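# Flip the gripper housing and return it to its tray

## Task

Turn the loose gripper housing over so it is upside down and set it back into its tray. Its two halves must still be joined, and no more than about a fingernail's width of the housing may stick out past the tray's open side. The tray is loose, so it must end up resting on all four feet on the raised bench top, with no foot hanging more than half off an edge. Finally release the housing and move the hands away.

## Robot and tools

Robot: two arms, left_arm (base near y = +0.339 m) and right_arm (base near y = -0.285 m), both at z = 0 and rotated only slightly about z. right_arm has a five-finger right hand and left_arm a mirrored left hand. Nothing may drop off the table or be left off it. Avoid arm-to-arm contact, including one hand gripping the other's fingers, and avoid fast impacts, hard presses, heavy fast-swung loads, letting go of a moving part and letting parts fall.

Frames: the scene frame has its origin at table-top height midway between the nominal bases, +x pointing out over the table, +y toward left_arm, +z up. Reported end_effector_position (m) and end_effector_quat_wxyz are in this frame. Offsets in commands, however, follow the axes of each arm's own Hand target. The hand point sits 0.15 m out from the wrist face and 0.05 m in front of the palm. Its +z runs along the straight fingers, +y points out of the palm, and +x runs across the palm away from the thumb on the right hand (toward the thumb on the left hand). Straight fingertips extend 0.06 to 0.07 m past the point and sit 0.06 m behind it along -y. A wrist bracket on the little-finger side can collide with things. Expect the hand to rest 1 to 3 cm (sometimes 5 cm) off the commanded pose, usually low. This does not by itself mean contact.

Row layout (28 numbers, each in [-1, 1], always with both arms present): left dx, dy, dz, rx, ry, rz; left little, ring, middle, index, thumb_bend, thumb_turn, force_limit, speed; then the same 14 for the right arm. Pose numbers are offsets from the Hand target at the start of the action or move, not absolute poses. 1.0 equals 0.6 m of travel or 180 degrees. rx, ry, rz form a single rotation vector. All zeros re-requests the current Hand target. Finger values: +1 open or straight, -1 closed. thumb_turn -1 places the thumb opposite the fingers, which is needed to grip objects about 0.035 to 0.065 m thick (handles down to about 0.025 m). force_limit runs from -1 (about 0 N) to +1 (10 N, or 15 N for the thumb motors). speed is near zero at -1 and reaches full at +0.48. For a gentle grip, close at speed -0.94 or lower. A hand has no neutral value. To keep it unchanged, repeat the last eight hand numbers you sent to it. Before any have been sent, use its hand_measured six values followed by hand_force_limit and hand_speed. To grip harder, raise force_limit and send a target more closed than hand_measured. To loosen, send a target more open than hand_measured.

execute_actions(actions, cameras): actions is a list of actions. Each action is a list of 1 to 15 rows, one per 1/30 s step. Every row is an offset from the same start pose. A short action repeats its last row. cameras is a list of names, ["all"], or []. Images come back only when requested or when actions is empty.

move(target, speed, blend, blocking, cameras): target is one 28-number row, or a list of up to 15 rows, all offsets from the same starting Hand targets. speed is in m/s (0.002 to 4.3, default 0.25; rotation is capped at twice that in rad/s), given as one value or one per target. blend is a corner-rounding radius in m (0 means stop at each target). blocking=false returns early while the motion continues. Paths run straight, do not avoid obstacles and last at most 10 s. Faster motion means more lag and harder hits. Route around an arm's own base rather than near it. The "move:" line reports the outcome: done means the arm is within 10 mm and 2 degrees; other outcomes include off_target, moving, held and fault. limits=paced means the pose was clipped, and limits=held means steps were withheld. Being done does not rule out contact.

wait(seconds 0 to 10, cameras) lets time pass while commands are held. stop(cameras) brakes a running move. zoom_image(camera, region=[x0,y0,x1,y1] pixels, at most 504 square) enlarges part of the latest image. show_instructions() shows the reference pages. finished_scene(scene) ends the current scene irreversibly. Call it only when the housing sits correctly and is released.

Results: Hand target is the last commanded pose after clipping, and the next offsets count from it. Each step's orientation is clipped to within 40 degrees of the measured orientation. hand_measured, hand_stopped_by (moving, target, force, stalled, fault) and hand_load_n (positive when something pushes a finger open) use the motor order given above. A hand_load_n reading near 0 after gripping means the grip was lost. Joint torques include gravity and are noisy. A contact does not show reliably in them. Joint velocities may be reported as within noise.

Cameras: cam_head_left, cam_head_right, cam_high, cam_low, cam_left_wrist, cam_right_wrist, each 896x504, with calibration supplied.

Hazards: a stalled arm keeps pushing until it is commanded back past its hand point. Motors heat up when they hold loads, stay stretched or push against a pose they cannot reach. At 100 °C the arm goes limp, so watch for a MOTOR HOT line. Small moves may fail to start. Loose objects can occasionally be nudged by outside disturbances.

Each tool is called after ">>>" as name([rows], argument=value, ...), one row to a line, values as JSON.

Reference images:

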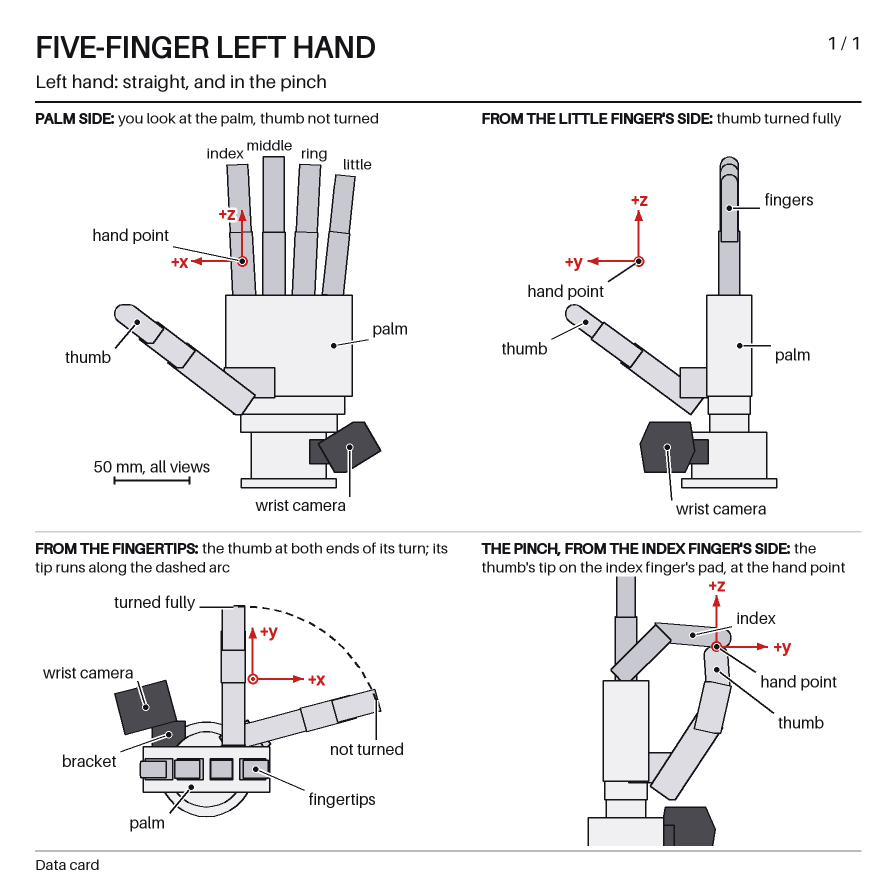

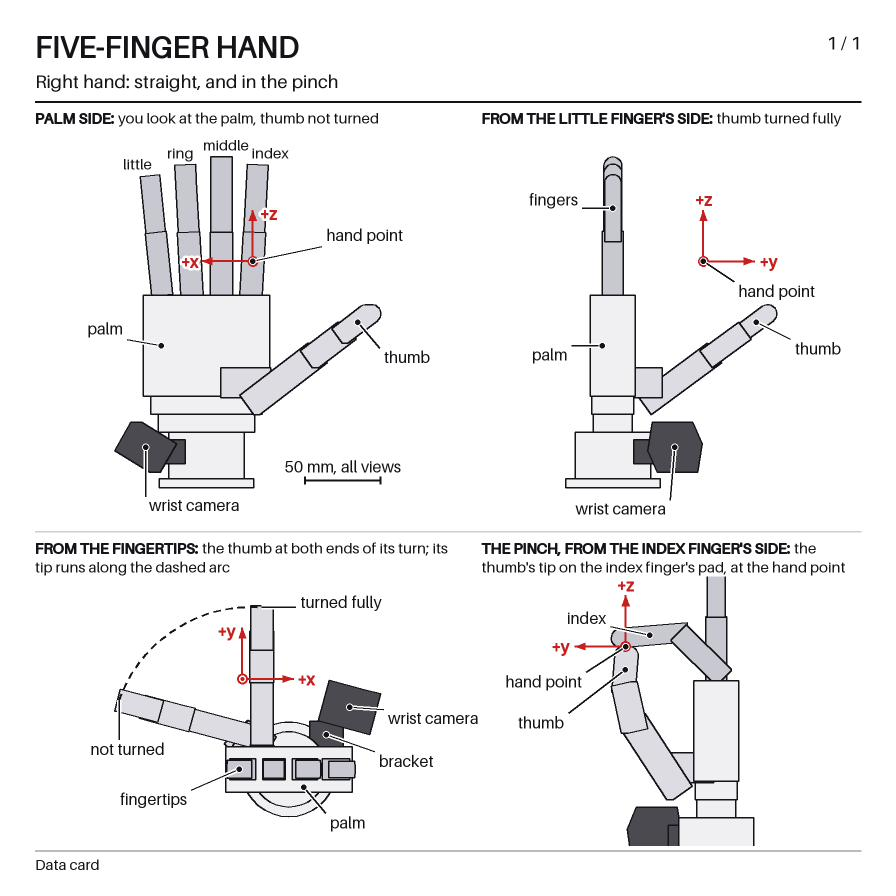

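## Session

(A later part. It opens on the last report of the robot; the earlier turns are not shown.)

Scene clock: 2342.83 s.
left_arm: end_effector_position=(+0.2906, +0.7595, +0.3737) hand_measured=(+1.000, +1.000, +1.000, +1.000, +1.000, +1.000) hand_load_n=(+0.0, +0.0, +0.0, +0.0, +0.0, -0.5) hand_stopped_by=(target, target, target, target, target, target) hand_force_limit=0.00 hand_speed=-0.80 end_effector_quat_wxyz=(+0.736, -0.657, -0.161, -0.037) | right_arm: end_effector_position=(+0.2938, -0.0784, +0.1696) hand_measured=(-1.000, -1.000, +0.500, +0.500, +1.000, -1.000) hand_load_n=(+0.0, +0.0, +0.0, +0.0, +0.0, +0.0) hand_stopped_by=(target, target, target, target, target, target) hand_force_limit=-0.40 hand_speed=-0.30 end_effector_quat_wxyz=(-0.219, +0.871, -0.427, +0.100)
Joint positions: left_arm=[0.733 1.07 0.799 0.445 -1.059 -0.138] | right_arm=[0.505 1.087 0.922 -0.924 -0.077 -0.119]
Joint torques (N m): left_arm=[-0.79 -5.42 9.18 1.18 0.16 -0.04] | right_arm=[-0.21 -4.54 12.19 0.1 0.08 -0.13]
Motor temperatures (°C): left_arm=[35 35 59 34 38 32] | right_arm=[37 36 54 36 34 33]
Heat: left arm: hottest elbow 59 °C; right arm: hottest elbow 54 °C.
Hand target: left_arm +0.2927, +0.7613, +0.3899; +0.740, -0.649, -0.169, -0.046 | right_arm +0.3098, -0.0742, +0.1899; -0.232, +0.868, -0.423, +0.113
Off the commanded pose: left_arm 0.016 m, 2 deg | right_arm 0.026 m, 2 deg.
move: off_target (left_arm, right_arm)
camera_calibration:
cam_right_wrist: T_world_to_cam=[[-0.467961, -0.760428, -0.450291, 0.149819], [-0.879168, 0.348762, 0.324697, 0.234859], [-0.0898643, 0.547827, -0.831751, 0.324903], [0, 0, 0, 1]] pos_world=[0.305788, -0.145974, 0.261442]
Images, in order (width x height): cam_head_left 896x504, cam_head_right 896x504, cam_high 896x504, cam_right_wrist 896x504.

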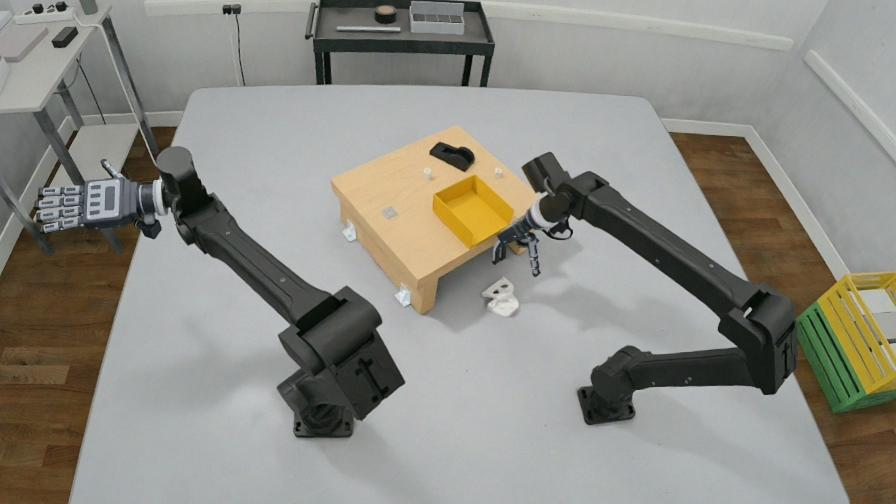

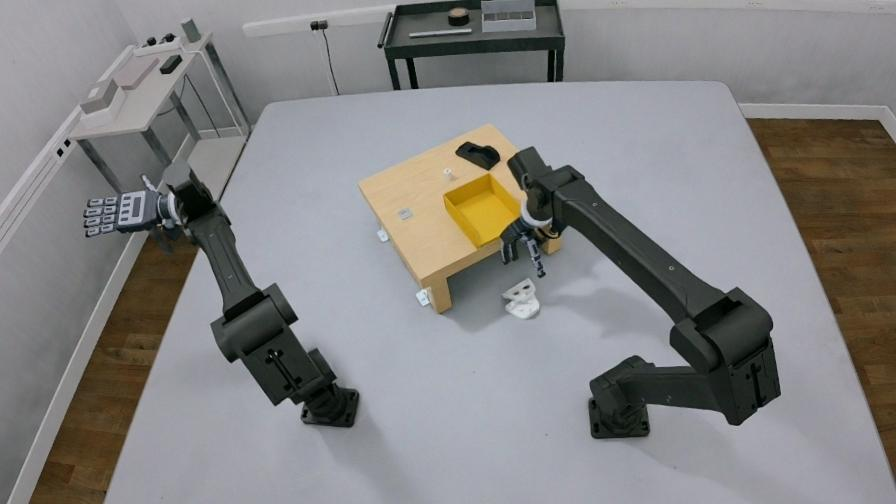

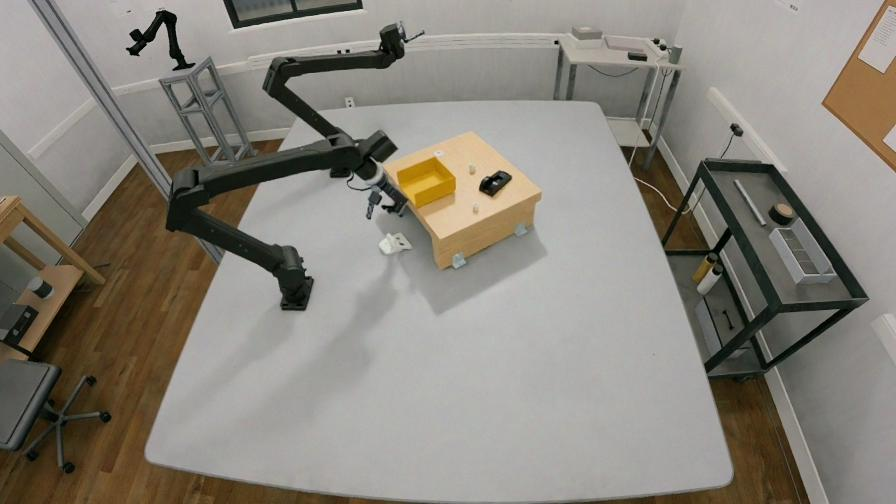

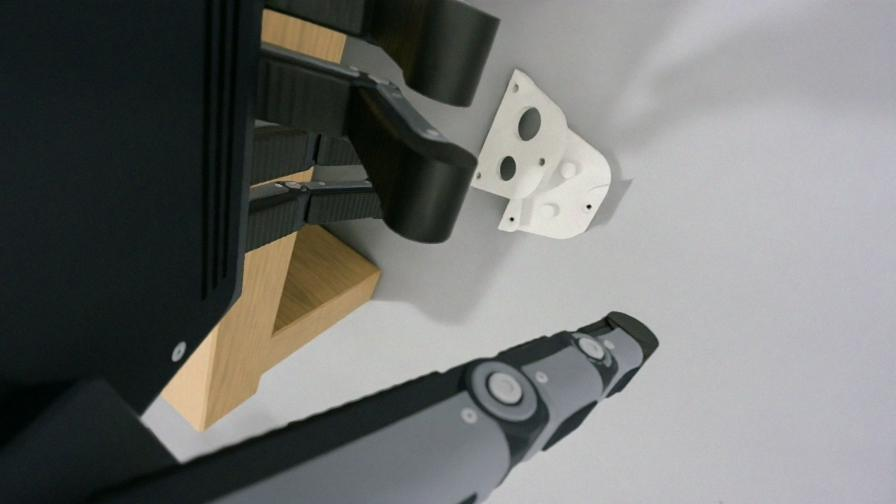

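>>> zoom_image(camera="cam_right_wrist", region=[460, 60, 640, 250])

>>> zoom_image(camera="cam_head_left", region=[470, 265, 530, 325])

>>> zoom_image(camera="cam_head_right", region=[490, 265, 550, 325])

>>> zoom_image(camera="cam_high", region=[365, 220, 425, 270])

Scaled by 2.653 from the camera's 896x504 image, which has a finer 1280x720 frame.

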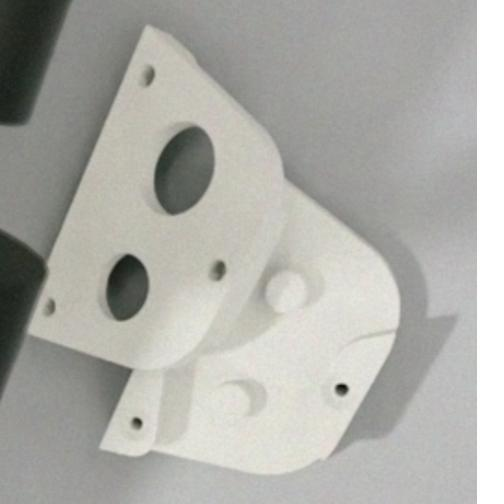

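Scaled by 8.400 from the camera's 896x504 image, which has a finer 1280x720 frame.

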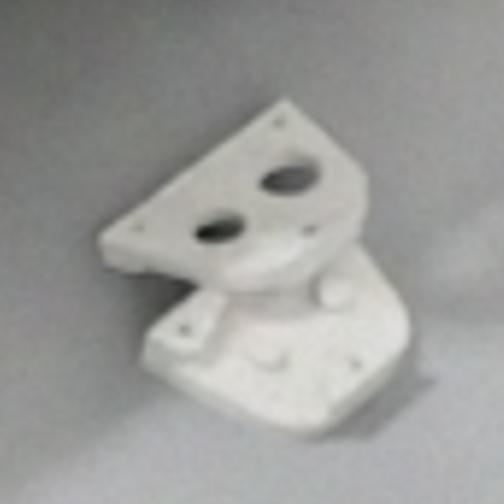

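Scaled by 8.400 from the camera's 896x504 image, which has a finer 1280x720 frame.

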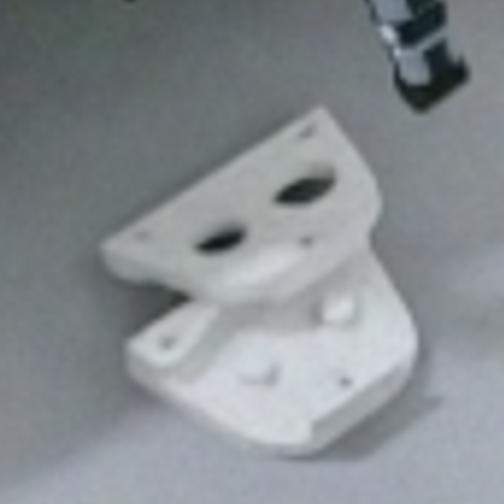

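Scaled by 8.400 from the camera's 896x504 image, which has a finer 1280x720 frame.

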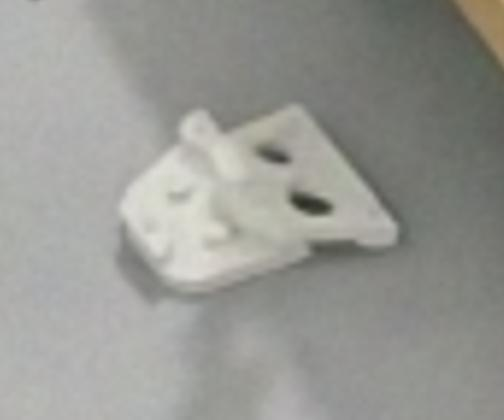

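>>> move(target=[0,0,0,0,0,0,1,1,1,1,1,1,0,-0.8,-0.0005,0.0690,0.1327,0,0,0,-1,-1,0.5,0.5,1,-1,-0.4,-0.3], speed=0.08, cameras=["cam_right_wrist"])

Scene clock: 2391.27 s.
left_arm: end_effector_position=(+0.2906, +0.7595, +0.3737) hand_measured=(+1.000, +1.000, +1.000, +1.000, +1.000, +1.000) hand_load_n=(+0.0, +0.0, +0.0, +0.0, +0.0, +0.0) hand_stopped_by=(target, target, target, target, target, target) hand_force_limit=0.00 hand_speed=-0.80 end_effector_quat_wxyz=(+0.736, -0.657, -0.161, -0.037) | right_arm: end_effector_position=(+0.3083, -0.0703, +0.1025) hand_measured=(-1.000, -1.000, +0.500, +0.500, +1.000, -1.000) hand_load_n=(+0.0, +0.0, +0.0, +0.0, +0.0, +0.0) hand_stopped_by=(target, target, target, target, target, target) hand_force_limit=-0.40 hand_speed=-0.30 end_effector_quat_wxyz=(-0.231, +0.868, -0.425, +0.109)
Joint positions: left_arm=[0.733 1.07 0.799 0.445 -1.059 -0.138] | right_arm=[0.505 1.168 0.793 -0.684 -0.077 -0.119]
Joint torques (N m): left_arm=[-0.85 -5.36 9.18 1.2 0.16 -0.04] | right_arm=[0.03 -5.19 7.35 0.96 0.08 -0.13]
Motor temperatures (°C): left_arm=[35 35 59 34 38 32] | right_arm=[37 37 58 35 34 34]
Heat: left arm: hottest elbow 59 °C; right arm: hottest elbow 58 °C.
Hand target: left_arm +0.2927, +0.7613, +0.3899; +0.740, -0.649, -0.169, -0.046 | right_arm +0.3126, -0.0715, +0.1002; -0.232, +0.868, -0.423, +0.113
Off the commanded pose: left_arm 0.016 m, 2 deg | right_arm 0.005 m, 1 deg.
move: off_target (left_arm)
camera_calibration:
cam_right_wrist: T_world_to_cam=[[-0.455882, -0.753888, -0.473102, 0.131588], [-0.887437, 0.344387, 0.306356, 0.270619], [-0.0680278, 0.55951, -0.826027, 0.259466], [0, 0, 0, 1]] pos_world=[0.317797, -0.139169, 0.193674]
Images, in order (width x height): cam_right_wrist 896x504.

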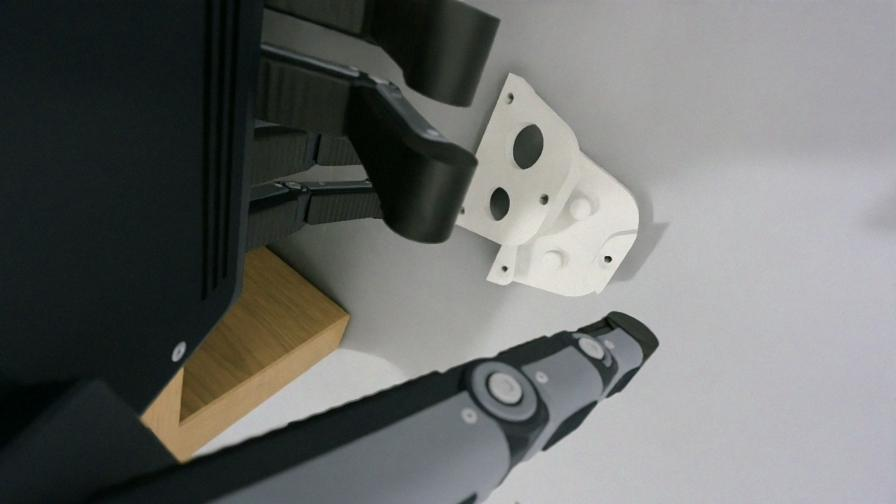

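>>> zoom_image(camera="cam_right_wrist", region=[450, 60, 650, 300])

Scaled by 2.100 from the camera's 896x504 image, which has a finer 1280x720 frame.

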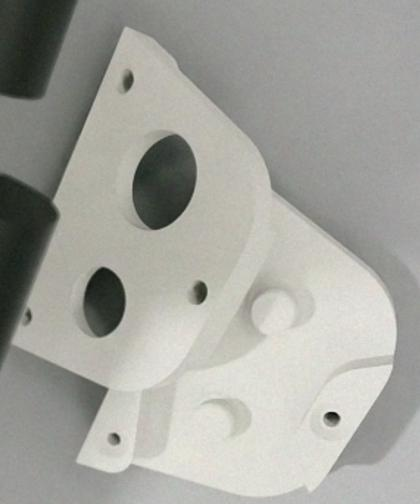

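>>> move(target=[0,0,0,0,0,0,1,1,1,1,1,1,0,-0.8,0.0088,0.0302,0.0598,0,0,0,-1,-1,0.5,0.5,1,-1,-0.4,-0.3], speed=0.06, cameras=["cam_right_wrist","cam_head_left","cam_high"])

>>> zoom_image(camera="cam_right_wrist", region=[400, 0, 680, 360])

>>> zoom_image(camera="cam_head_left", region=[455, 220, 575, 325])

>>> zoom_image(camera="cam_high", region=[345, 185, 445, 275])

Scene clock: 2436.63 s.
left_arm: end_effector_position=(+0.2906, +0.7595, +0.3737) hand_measured=(+1.000, +1.000, +1.000, +1.000, +1.000, +1.000) hand_load_n=(+0.0, +0.0, +0.0, +0.0, +0.0, -0.5) hand_stopped_by=(target, target, target, target, target, target) hand_force_limit=0.00 hand_speed=-0.80 end_effector_quat_wxyz=(+0.736, -0.657, -0.161, -0.037) | right_arm: end_effector_position=(+0.3141, -0.0723, +0.0634) hand_measured=(-1.000, -1.000, +0.500, +0.500, +1.000, -1.000) hand_load_n=(+0.0, +0.0, +0.0, +0.0, +0.0, +0.0) hand_stopped_by=(target, target, target, target, target, target) hand_force_limit=-0.40 hand_speed=-0.30 end_effector_quat_wxyz=(-0.232, +0.868, -0.426, +0.111)
Joint positions: left_arm=[0.733 1.07 0.799 0.445 -1.059 -0.138] | right_arm=[0.493 1.232 0.729 -0.554 -0.08 -0.13]
Joint torques (N m): left_arm=[-0.85 -5.42 9.18 1.17 0.16 -0.05] | right_arm=[-0.15 -5.48 6.93 0.96 -0.07 -0.19]
Motor temperatures (°C): left_arm=[35 35 59 34 38 32] | right_arm=[37 37 55 36 34 34]
Heat: left arm: hottest elbow 59 °C; right arm: hottest elbow 55 °C.
Hand target: left_arm +0.2927, +0.7613, +0.3899; +0.740, -0.649, -0.169, -0.046 | right_arm +0.3176, -0.0742, +0.0602; -0.233, +0.868, -0.423, +0.113
Off the commanded pose: left_arm 0.016 m, 2 deg | right_arm 0.005 m, 0 deg.
move: off_target (left_arm)
camera_calibration:
cam_right_wrist: T_world_to_cam=[[-0.455369, -0.75336, -0.474434, 0.114282], [-0.888011, 0.34612, 0.302717, 0.289007], [-0.0638436, 0.559151, -0.826604, 0.227372], [0, 0, 0, 1]] pos_world=[0.323198, -0.141071, 0.154679]
Images, in order (width x height): cam_head_left 896x504, cam_high 896x504, cam_right_wrist 896x504.

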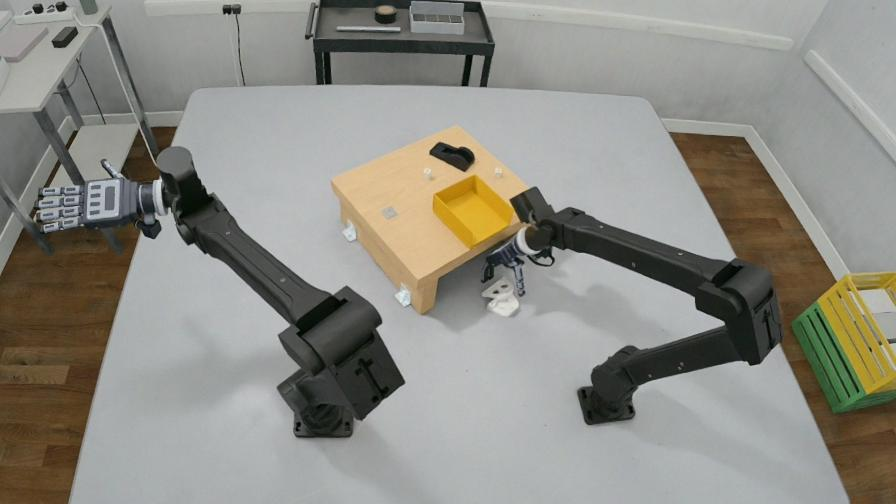

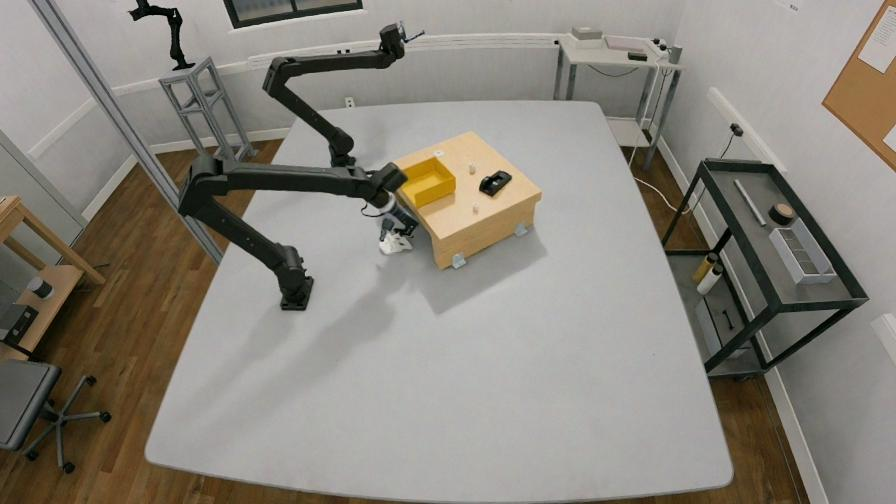

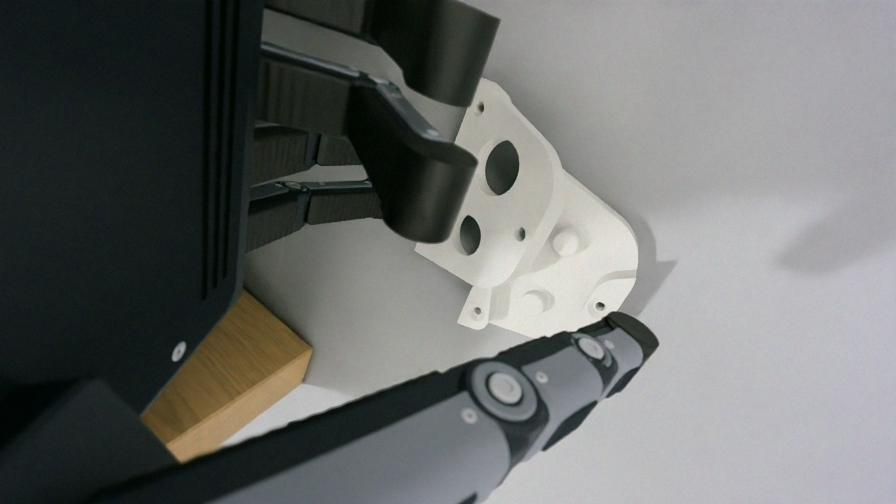

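Scaled by 1.400 from the camera's 896x504 image, which has a finer 1280x720 frame.

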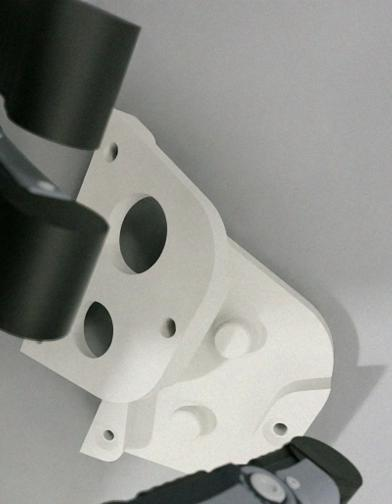

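Scaled by 4.200 from the camera's 896x504 image, which has a finer 1280x720 frame.

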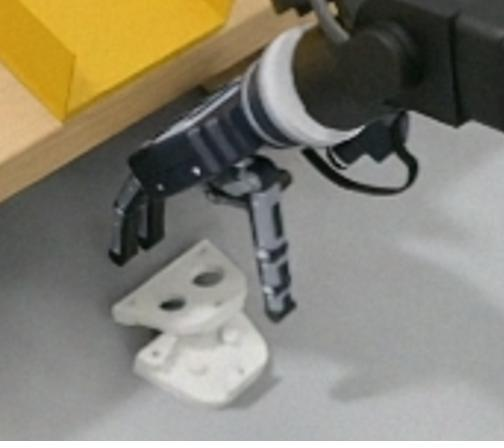

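Scaled by 5.040 from the camera's 896x504 image, which has a finer 1280x720 frame.

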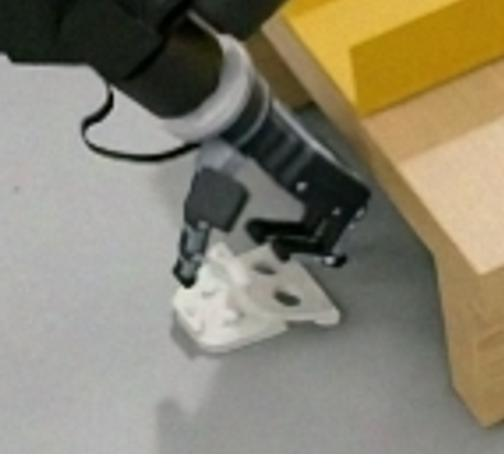

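>>> move(target=[0,0,0,0,0,0,1,1,1,1,1,1,0,-0.8,0.0063,0.0130,0.0203,0,0,0,-1,-1,0.5,0.5,1,-1,-0.4,-0.3], speed=0.05, cameras=["cam_right_wrist","cam_head_left","cam_high"])

>>> zoom_image(camera="cam_right_wrist", region=[400, 0, 680, 360])

>>> zoom_image(camera="cam_high", region=[365, 205, 445, 275])

Scene clock: 2457.93 s.
left_arm: end_effector_position=(+0.2906, +0.7595, +0.3737) hand_measured=(+1.000, +1.000, +1.000, +1.000, +1.000, +1.000) hand_load_n=(-0.5, +0.0, +0.0, +0.0, +0.0, -0.5) hand_stopped_by=(target, target, target, target, target, target) hand_force_limit=0.00 hand_speed=-0.80 end_effector_quat_wxyz=(+0.736, -0.657, -0.161, -0.037) | right_arm: end_effector_position=(+0.3164, -0.0753, +0.0496) hand_measured=(-1.000, -1.000, +0.500, +0.500, +1.000, -1.000) hand_load_n=(+0.0, +0.0, +0.0, +0.0, +0.0, +0.0) hand_stopped_by=(target, target, target, target, target, target) hand_force_limit=-0.40 hand_speed=-0.30 end_effector_quat_wxyz=(-0.232, +0.868, -0.425, +0.111)
Joint positions: left_arm=[0.733 1.07 0.799 0.445 -1.059 -0.138] | right_arm=[0.481 1.255 0.706 -0.508 -0.085 -0.14]
Joint torques (N m): left_arm=[-0.85 -5.36 9.18 1.21 0.17 -0.04] | right_arm=[-0.15 -5.48 6.72 0.95 -0.08 -0.15]
Motor temperatures (°C): left_arm=[35 35 59 34 38 32] | right_arm=[37 37 54 36 34 34]
Heat: left arm: hottest elbow 59 °C; right arm: hottest elbow 54 °C.
Hand target: left_arm +0.2927, +0.7613, +0.3899; +0.740, -0.649, -0.169, -0.046 | right_arm +0.3194, -0.0775, +0.0458; -0.233, +0.868, -0.423, +0.113
Off the commanded pose: left_arm 0.016 m, 2 deg | right_arm 0.005 m, 0 deg.
move: off_target (left_arm)
camera_calibration:
cam_right_wrist: T_world_to_cam=[[-0.45475, -0.752957, -0.475665, 0.106264], [-0.888405, 0.345871, 0.301844, 0.296402], [-0.0627568, 0.559847, -0.826216, 0.217499], [0, 0, 0, 1]] pos_world=[0.325299, -0.144271, 0.14078]
Images, in order (width x height): cam_head_left 896x504, cam_high 896x504, cam_right_wrist 896x504.

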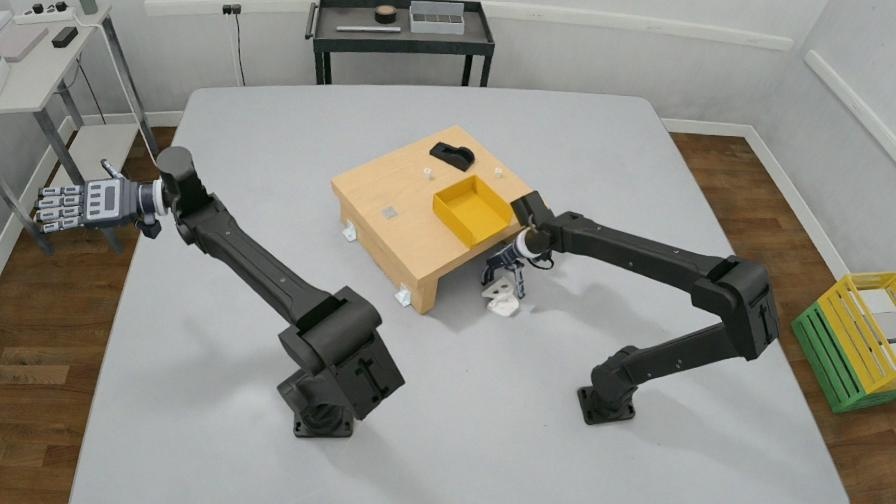

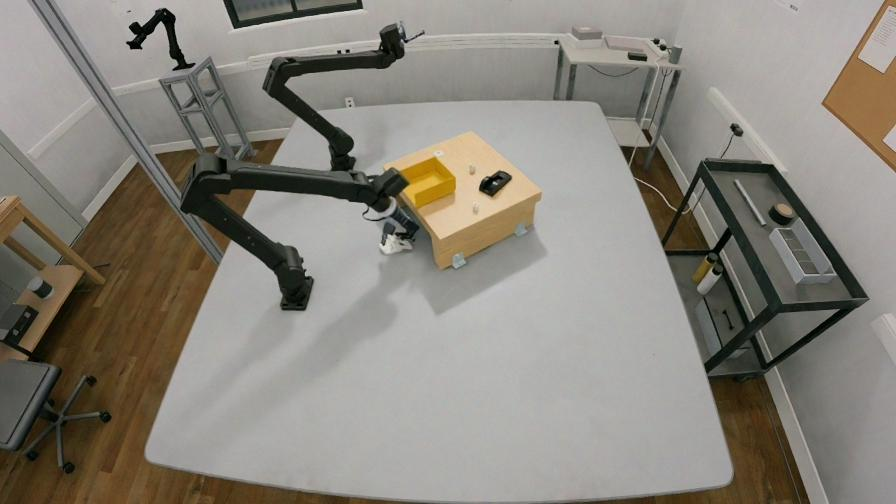

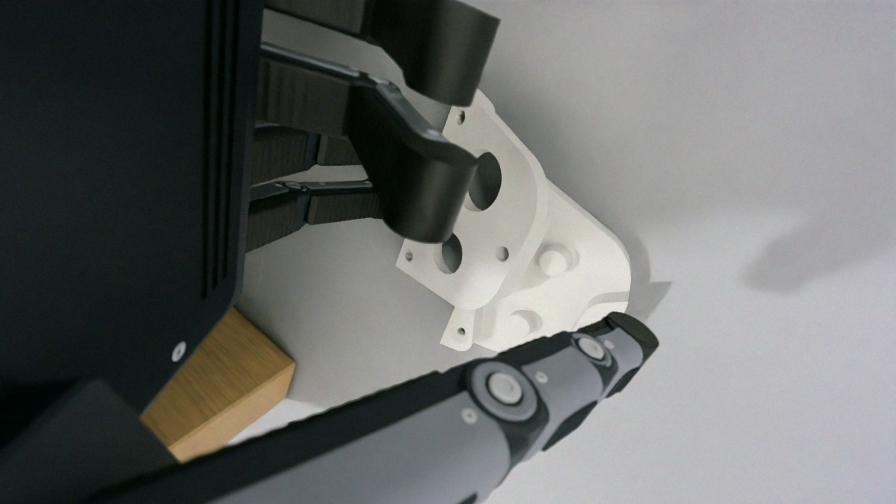

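Scaled by 1.400 from the camera's 896x504 image, which has a finer 1280x720 frame.

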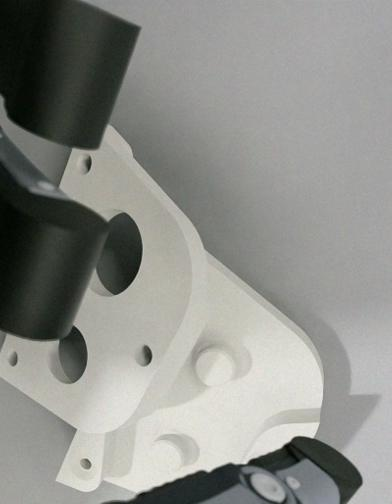

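Scaled by 6.300 from the camera's 896x504 image, which has a finer 1280x720 frame.

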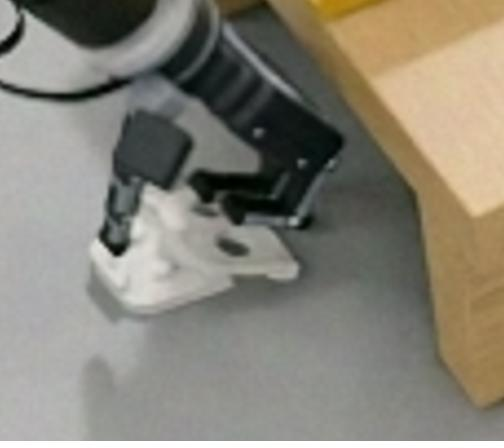

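>>> move(target=[0,0,0,0,0,0,1,1,1,1,1,1,0,-0.8,0,0,0,0,0,0,-1,-1,0.3,0.3,1,-1,-0.4,-0.9], speed=0.05, cameras=["cam_right_wrist"])

>>> zoom_image(camera="cam_right_wrist", region=[400, 0, 680, 360])

Scene clock: 2464.87 s.
left_arm: end_effector_position=(+0.2906, +0.7595, +0.3737) hand_measured=(+1.000, +1.000, +1.000, +1.000, +1.000, +1.000) hand_load_n=(+0.0, +0.0, +0.0, -0.5, +0.0, +0.0) hand_stopped_by=(target, target, target, target, target, target) hand_force_limit=0.00 hand_speed=-0.80 end_effector_quat_wxyz=(+0.736, -0.657, -0.161, -0.037) | right_arm: end_effector_position=(+0.3164, -0.0754, +0.0496) hand_measured=(-1.000, -1.000, +0.300, +0.300, +1.000, -1.000) hand_load_n=(+0.0, +0.0, +0.0, +0.0, +0.0, +0.0) hand_stopped_by=(target, target, target, target, target, target) hand_force_limit=-0.40 hand_speed=-0.90 end_effector_quat_wxyz=(-0.232, +0.868, -0.425, +0.111)
Joint positions: left_arm=[0.733 1.07 0.799 0.445 -1.059 -0.138] | right_arm=[0.481 1.255 0.706 -0.508 -0.085 -0.14]
Joint torques (N m): left_arm=[-0.91 -5.36 9.17 1.17 0.16 -0.04] | right_arm=[-0.15 -5.48 6.72 0.96 -0.07 -0.15]
Motor temperatures (°C): left_arm=[35 35 59 34 38 32] | right_arm=[37 37 53 36 34 34]
Heat: left arm: hottest elbow 59 °C; right arm: hottest elbow 53 °C.
Hand target: left_arm +0.2927, +0.7613, +0.3899; +0.740, -0.649, -0.169, -0.046 | right_arm +0.3194, -0.0775, +0.0458; -0.233, +0.868, -0.423, +0.113
Off the commanded pose: left_arm 0.016 m, 2 deg | right_arm 0.005 m, 0 deg.
move: off_target (left_arm)
camera_calibration:
cam_right_wrist: T_world_to_cam=[[-0.454459, -0.753164, -0.475617, 0.106133], [-0.888547, 0.345617, 0.301716, 0.29643], [-0.0628604, 0.559725, -0.82629, 0.217526], [0, 0, 0, 1]] pos_world=[0.325299, -0.144271, 0.14078]
Images, in order (width x height): cam_right_wrist 896x504.

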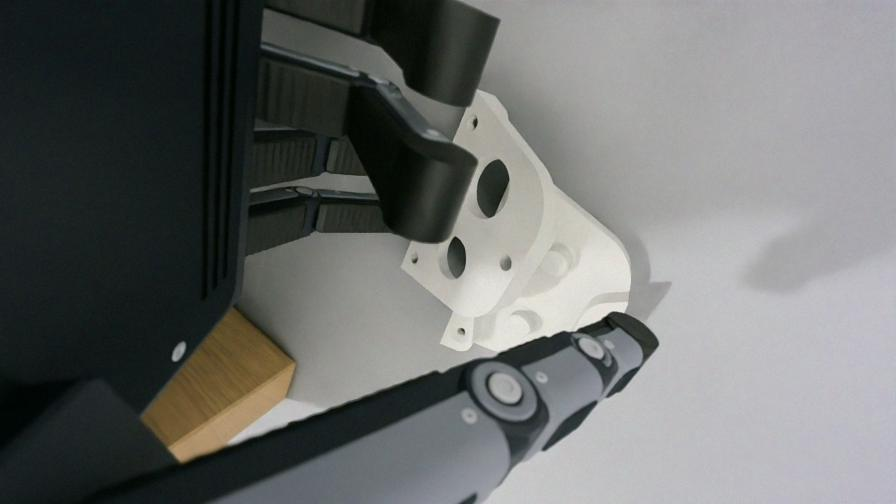

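Scaled by 1.400 from the camera's 896x504 image, which has a finer 1280x720 frame.

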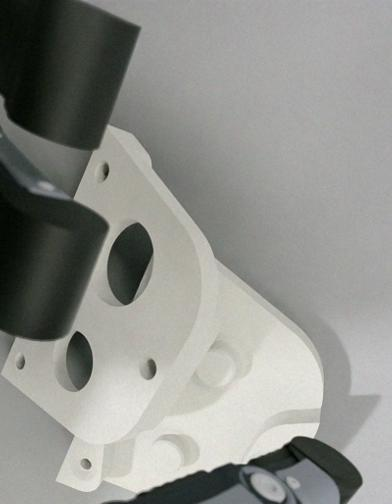

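>>> move(target=[0,0,0,0,0,0,1,1,1,1,1,1,0,-0.8,0,0.0155,0.0030,0.0356,0,0,-1,-1,0.5,0.5,1,-1,-0.4,-0.6], speed=0.05, cameras=["cam_right_wrist","cam_high","cam_head_left"])

>>> zoom_image(camera="cam_right_wrist", region=[400, 0, 680, 360])

>>> zoom_image(camera="cam_high", region=[365, 205, 445, 275])

>>> zoom_image(camera="cam_head_left", region=[465, 240, 565, 325])

Scene clock: 2537.33 s.
left_arm: end_effector_position=(+0.2906, +0.7595, +0.3737) hand_measured=(+1.000, +1.000, +1.000, +1.000, +1.000, +1.000) hand_load_n=(+0.0, +0.0, +0.0, +0.0, +0.0, +0.0) hand_stopped_by=(target, target, target, target, target, target) hand_force_limit=0.00 hand_speed=-0.80 end_effector_quat_wxyz=(+0.736, -0.657, -0.161, -0.037) | right_arm: end_effector_position=(+0.3130, -0.0782, +0.0413) hand_measured=(-1.000, -1.000, +0.500, +0.500, +1.000, -1.000) hand_load_n=(+0.0, +0.0, -1.0, +0.0, +0.0, +0.0) hand_stopped_by=(target, target, target, target, target, target) hand_force_limit=-0.40 hand_speed=-0.60 end_effector_quat_wxyz=(-0.279, +0.854, -0.419, +0.132)
Joint positions: left_arm=[0.733 1.07 0.799 0.445 -1.059 -0.138] | right_arm=[0.465 1.198 0.603 -0.357 -0.112 -0.141]
Joint torques (N m): left_arm=[-0.73 -5.3 9.18 1.18 0.16 -0.04] | right_arm=[-0.15 -5.6 6.11 1.03 -0.05 -0.16]
Motor temperatures (°C): left_arm=[35 35 59 34 38 32] | right_arm=[37 37 51 36 34 34]
Heat: left arm: hottest elbow 59 °C; right arm: hottest elbow 51 °C.
Hand target: left_arm +0.2927, +0.7613, +0.3899; +0.740, -0.649, -0.169, -0.046 | right_arm +0.3138, -0.0820, +0.0395; -0.281, +0.854, -0.417, +0.136
Off the commanded pose: left_arm 0.016 m, 2 deg | right_arm 0.004 m, 1 deg.
move: off_target (left_arm)
camera_calibration:
cam_right_wrist: T_world_to_cam=[[-0.412256, -0.717324, -0.561686, 0.0917145], [-0.91106, 0.327121, 0.25092, 0.304632], [0.00374865, 0.615174, -0.788383, 0.194076], [0, 0, 0, 1]] pos_world=[0.314621, -0.153253, 0.128082]
Images, in order (width x height): cam_head_left 896x504, cam_high 896x504, cam_right_wrist 896x504.

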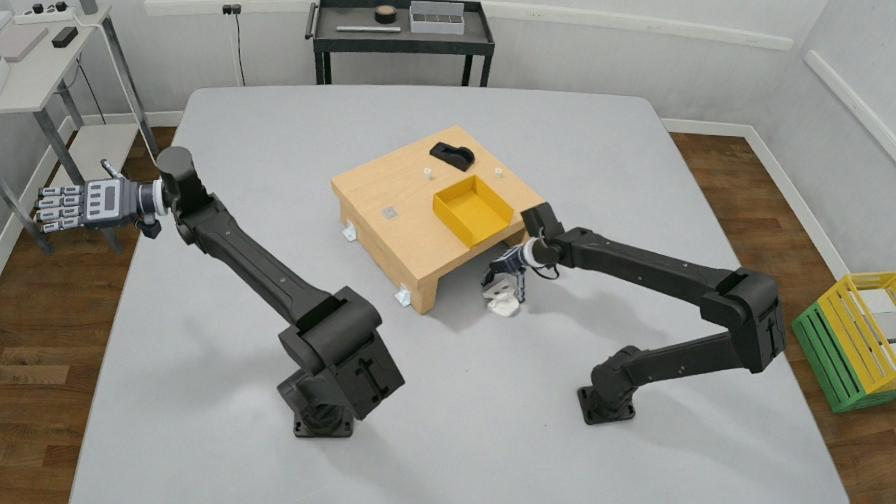

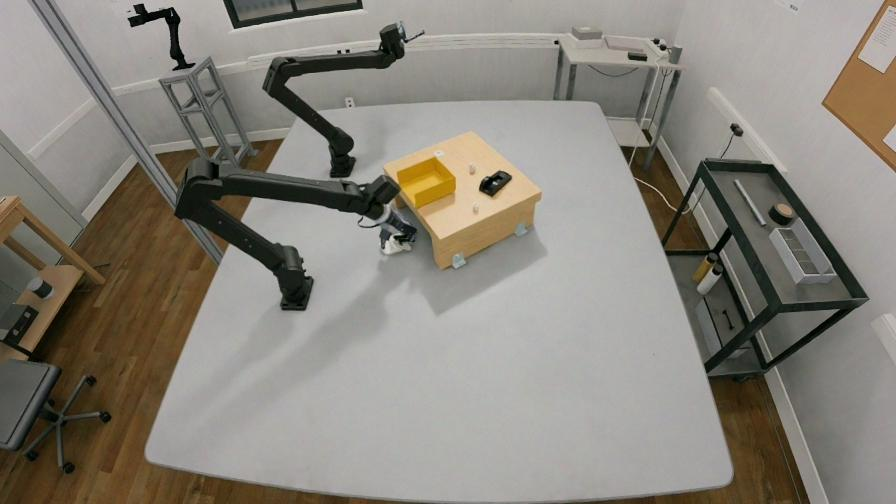

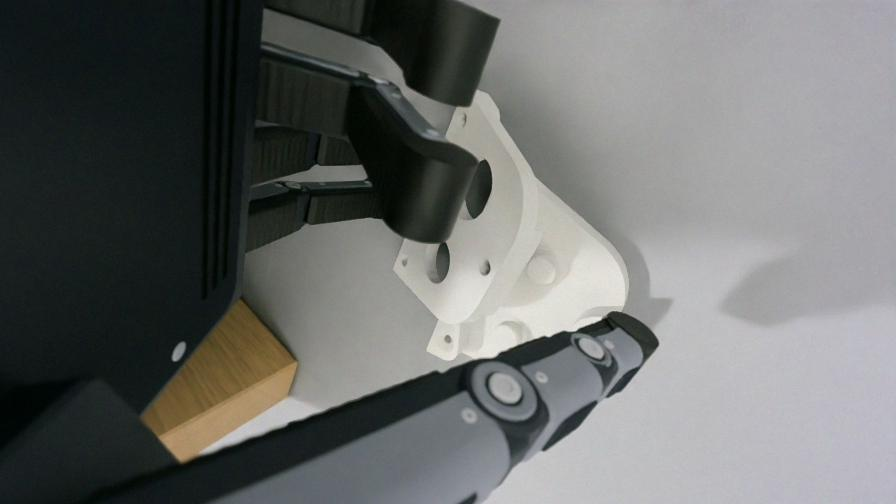

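Scaled by 1.400 from the camera's 896x504 image, which has a finer 1280x720 frame.

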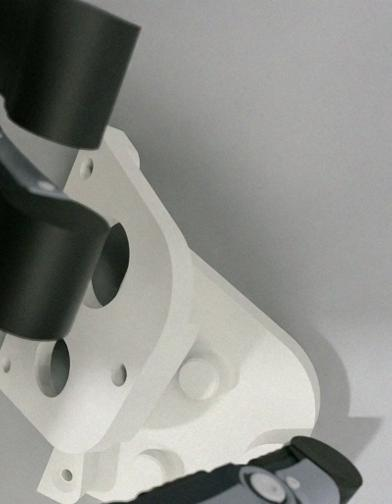

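Scaled by 6.300 from the camera's 896x504 image, which has a finer 1280x720 frame.

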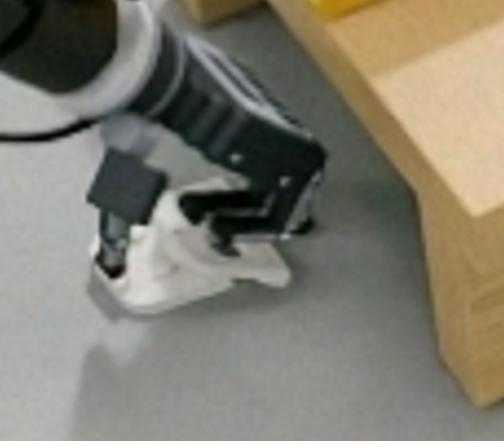

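Scaled by 5.040 from the camera's 896x504 image, which has a finer 1280x720 frame.

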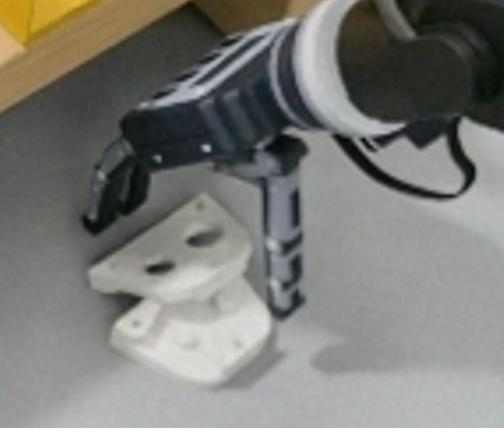

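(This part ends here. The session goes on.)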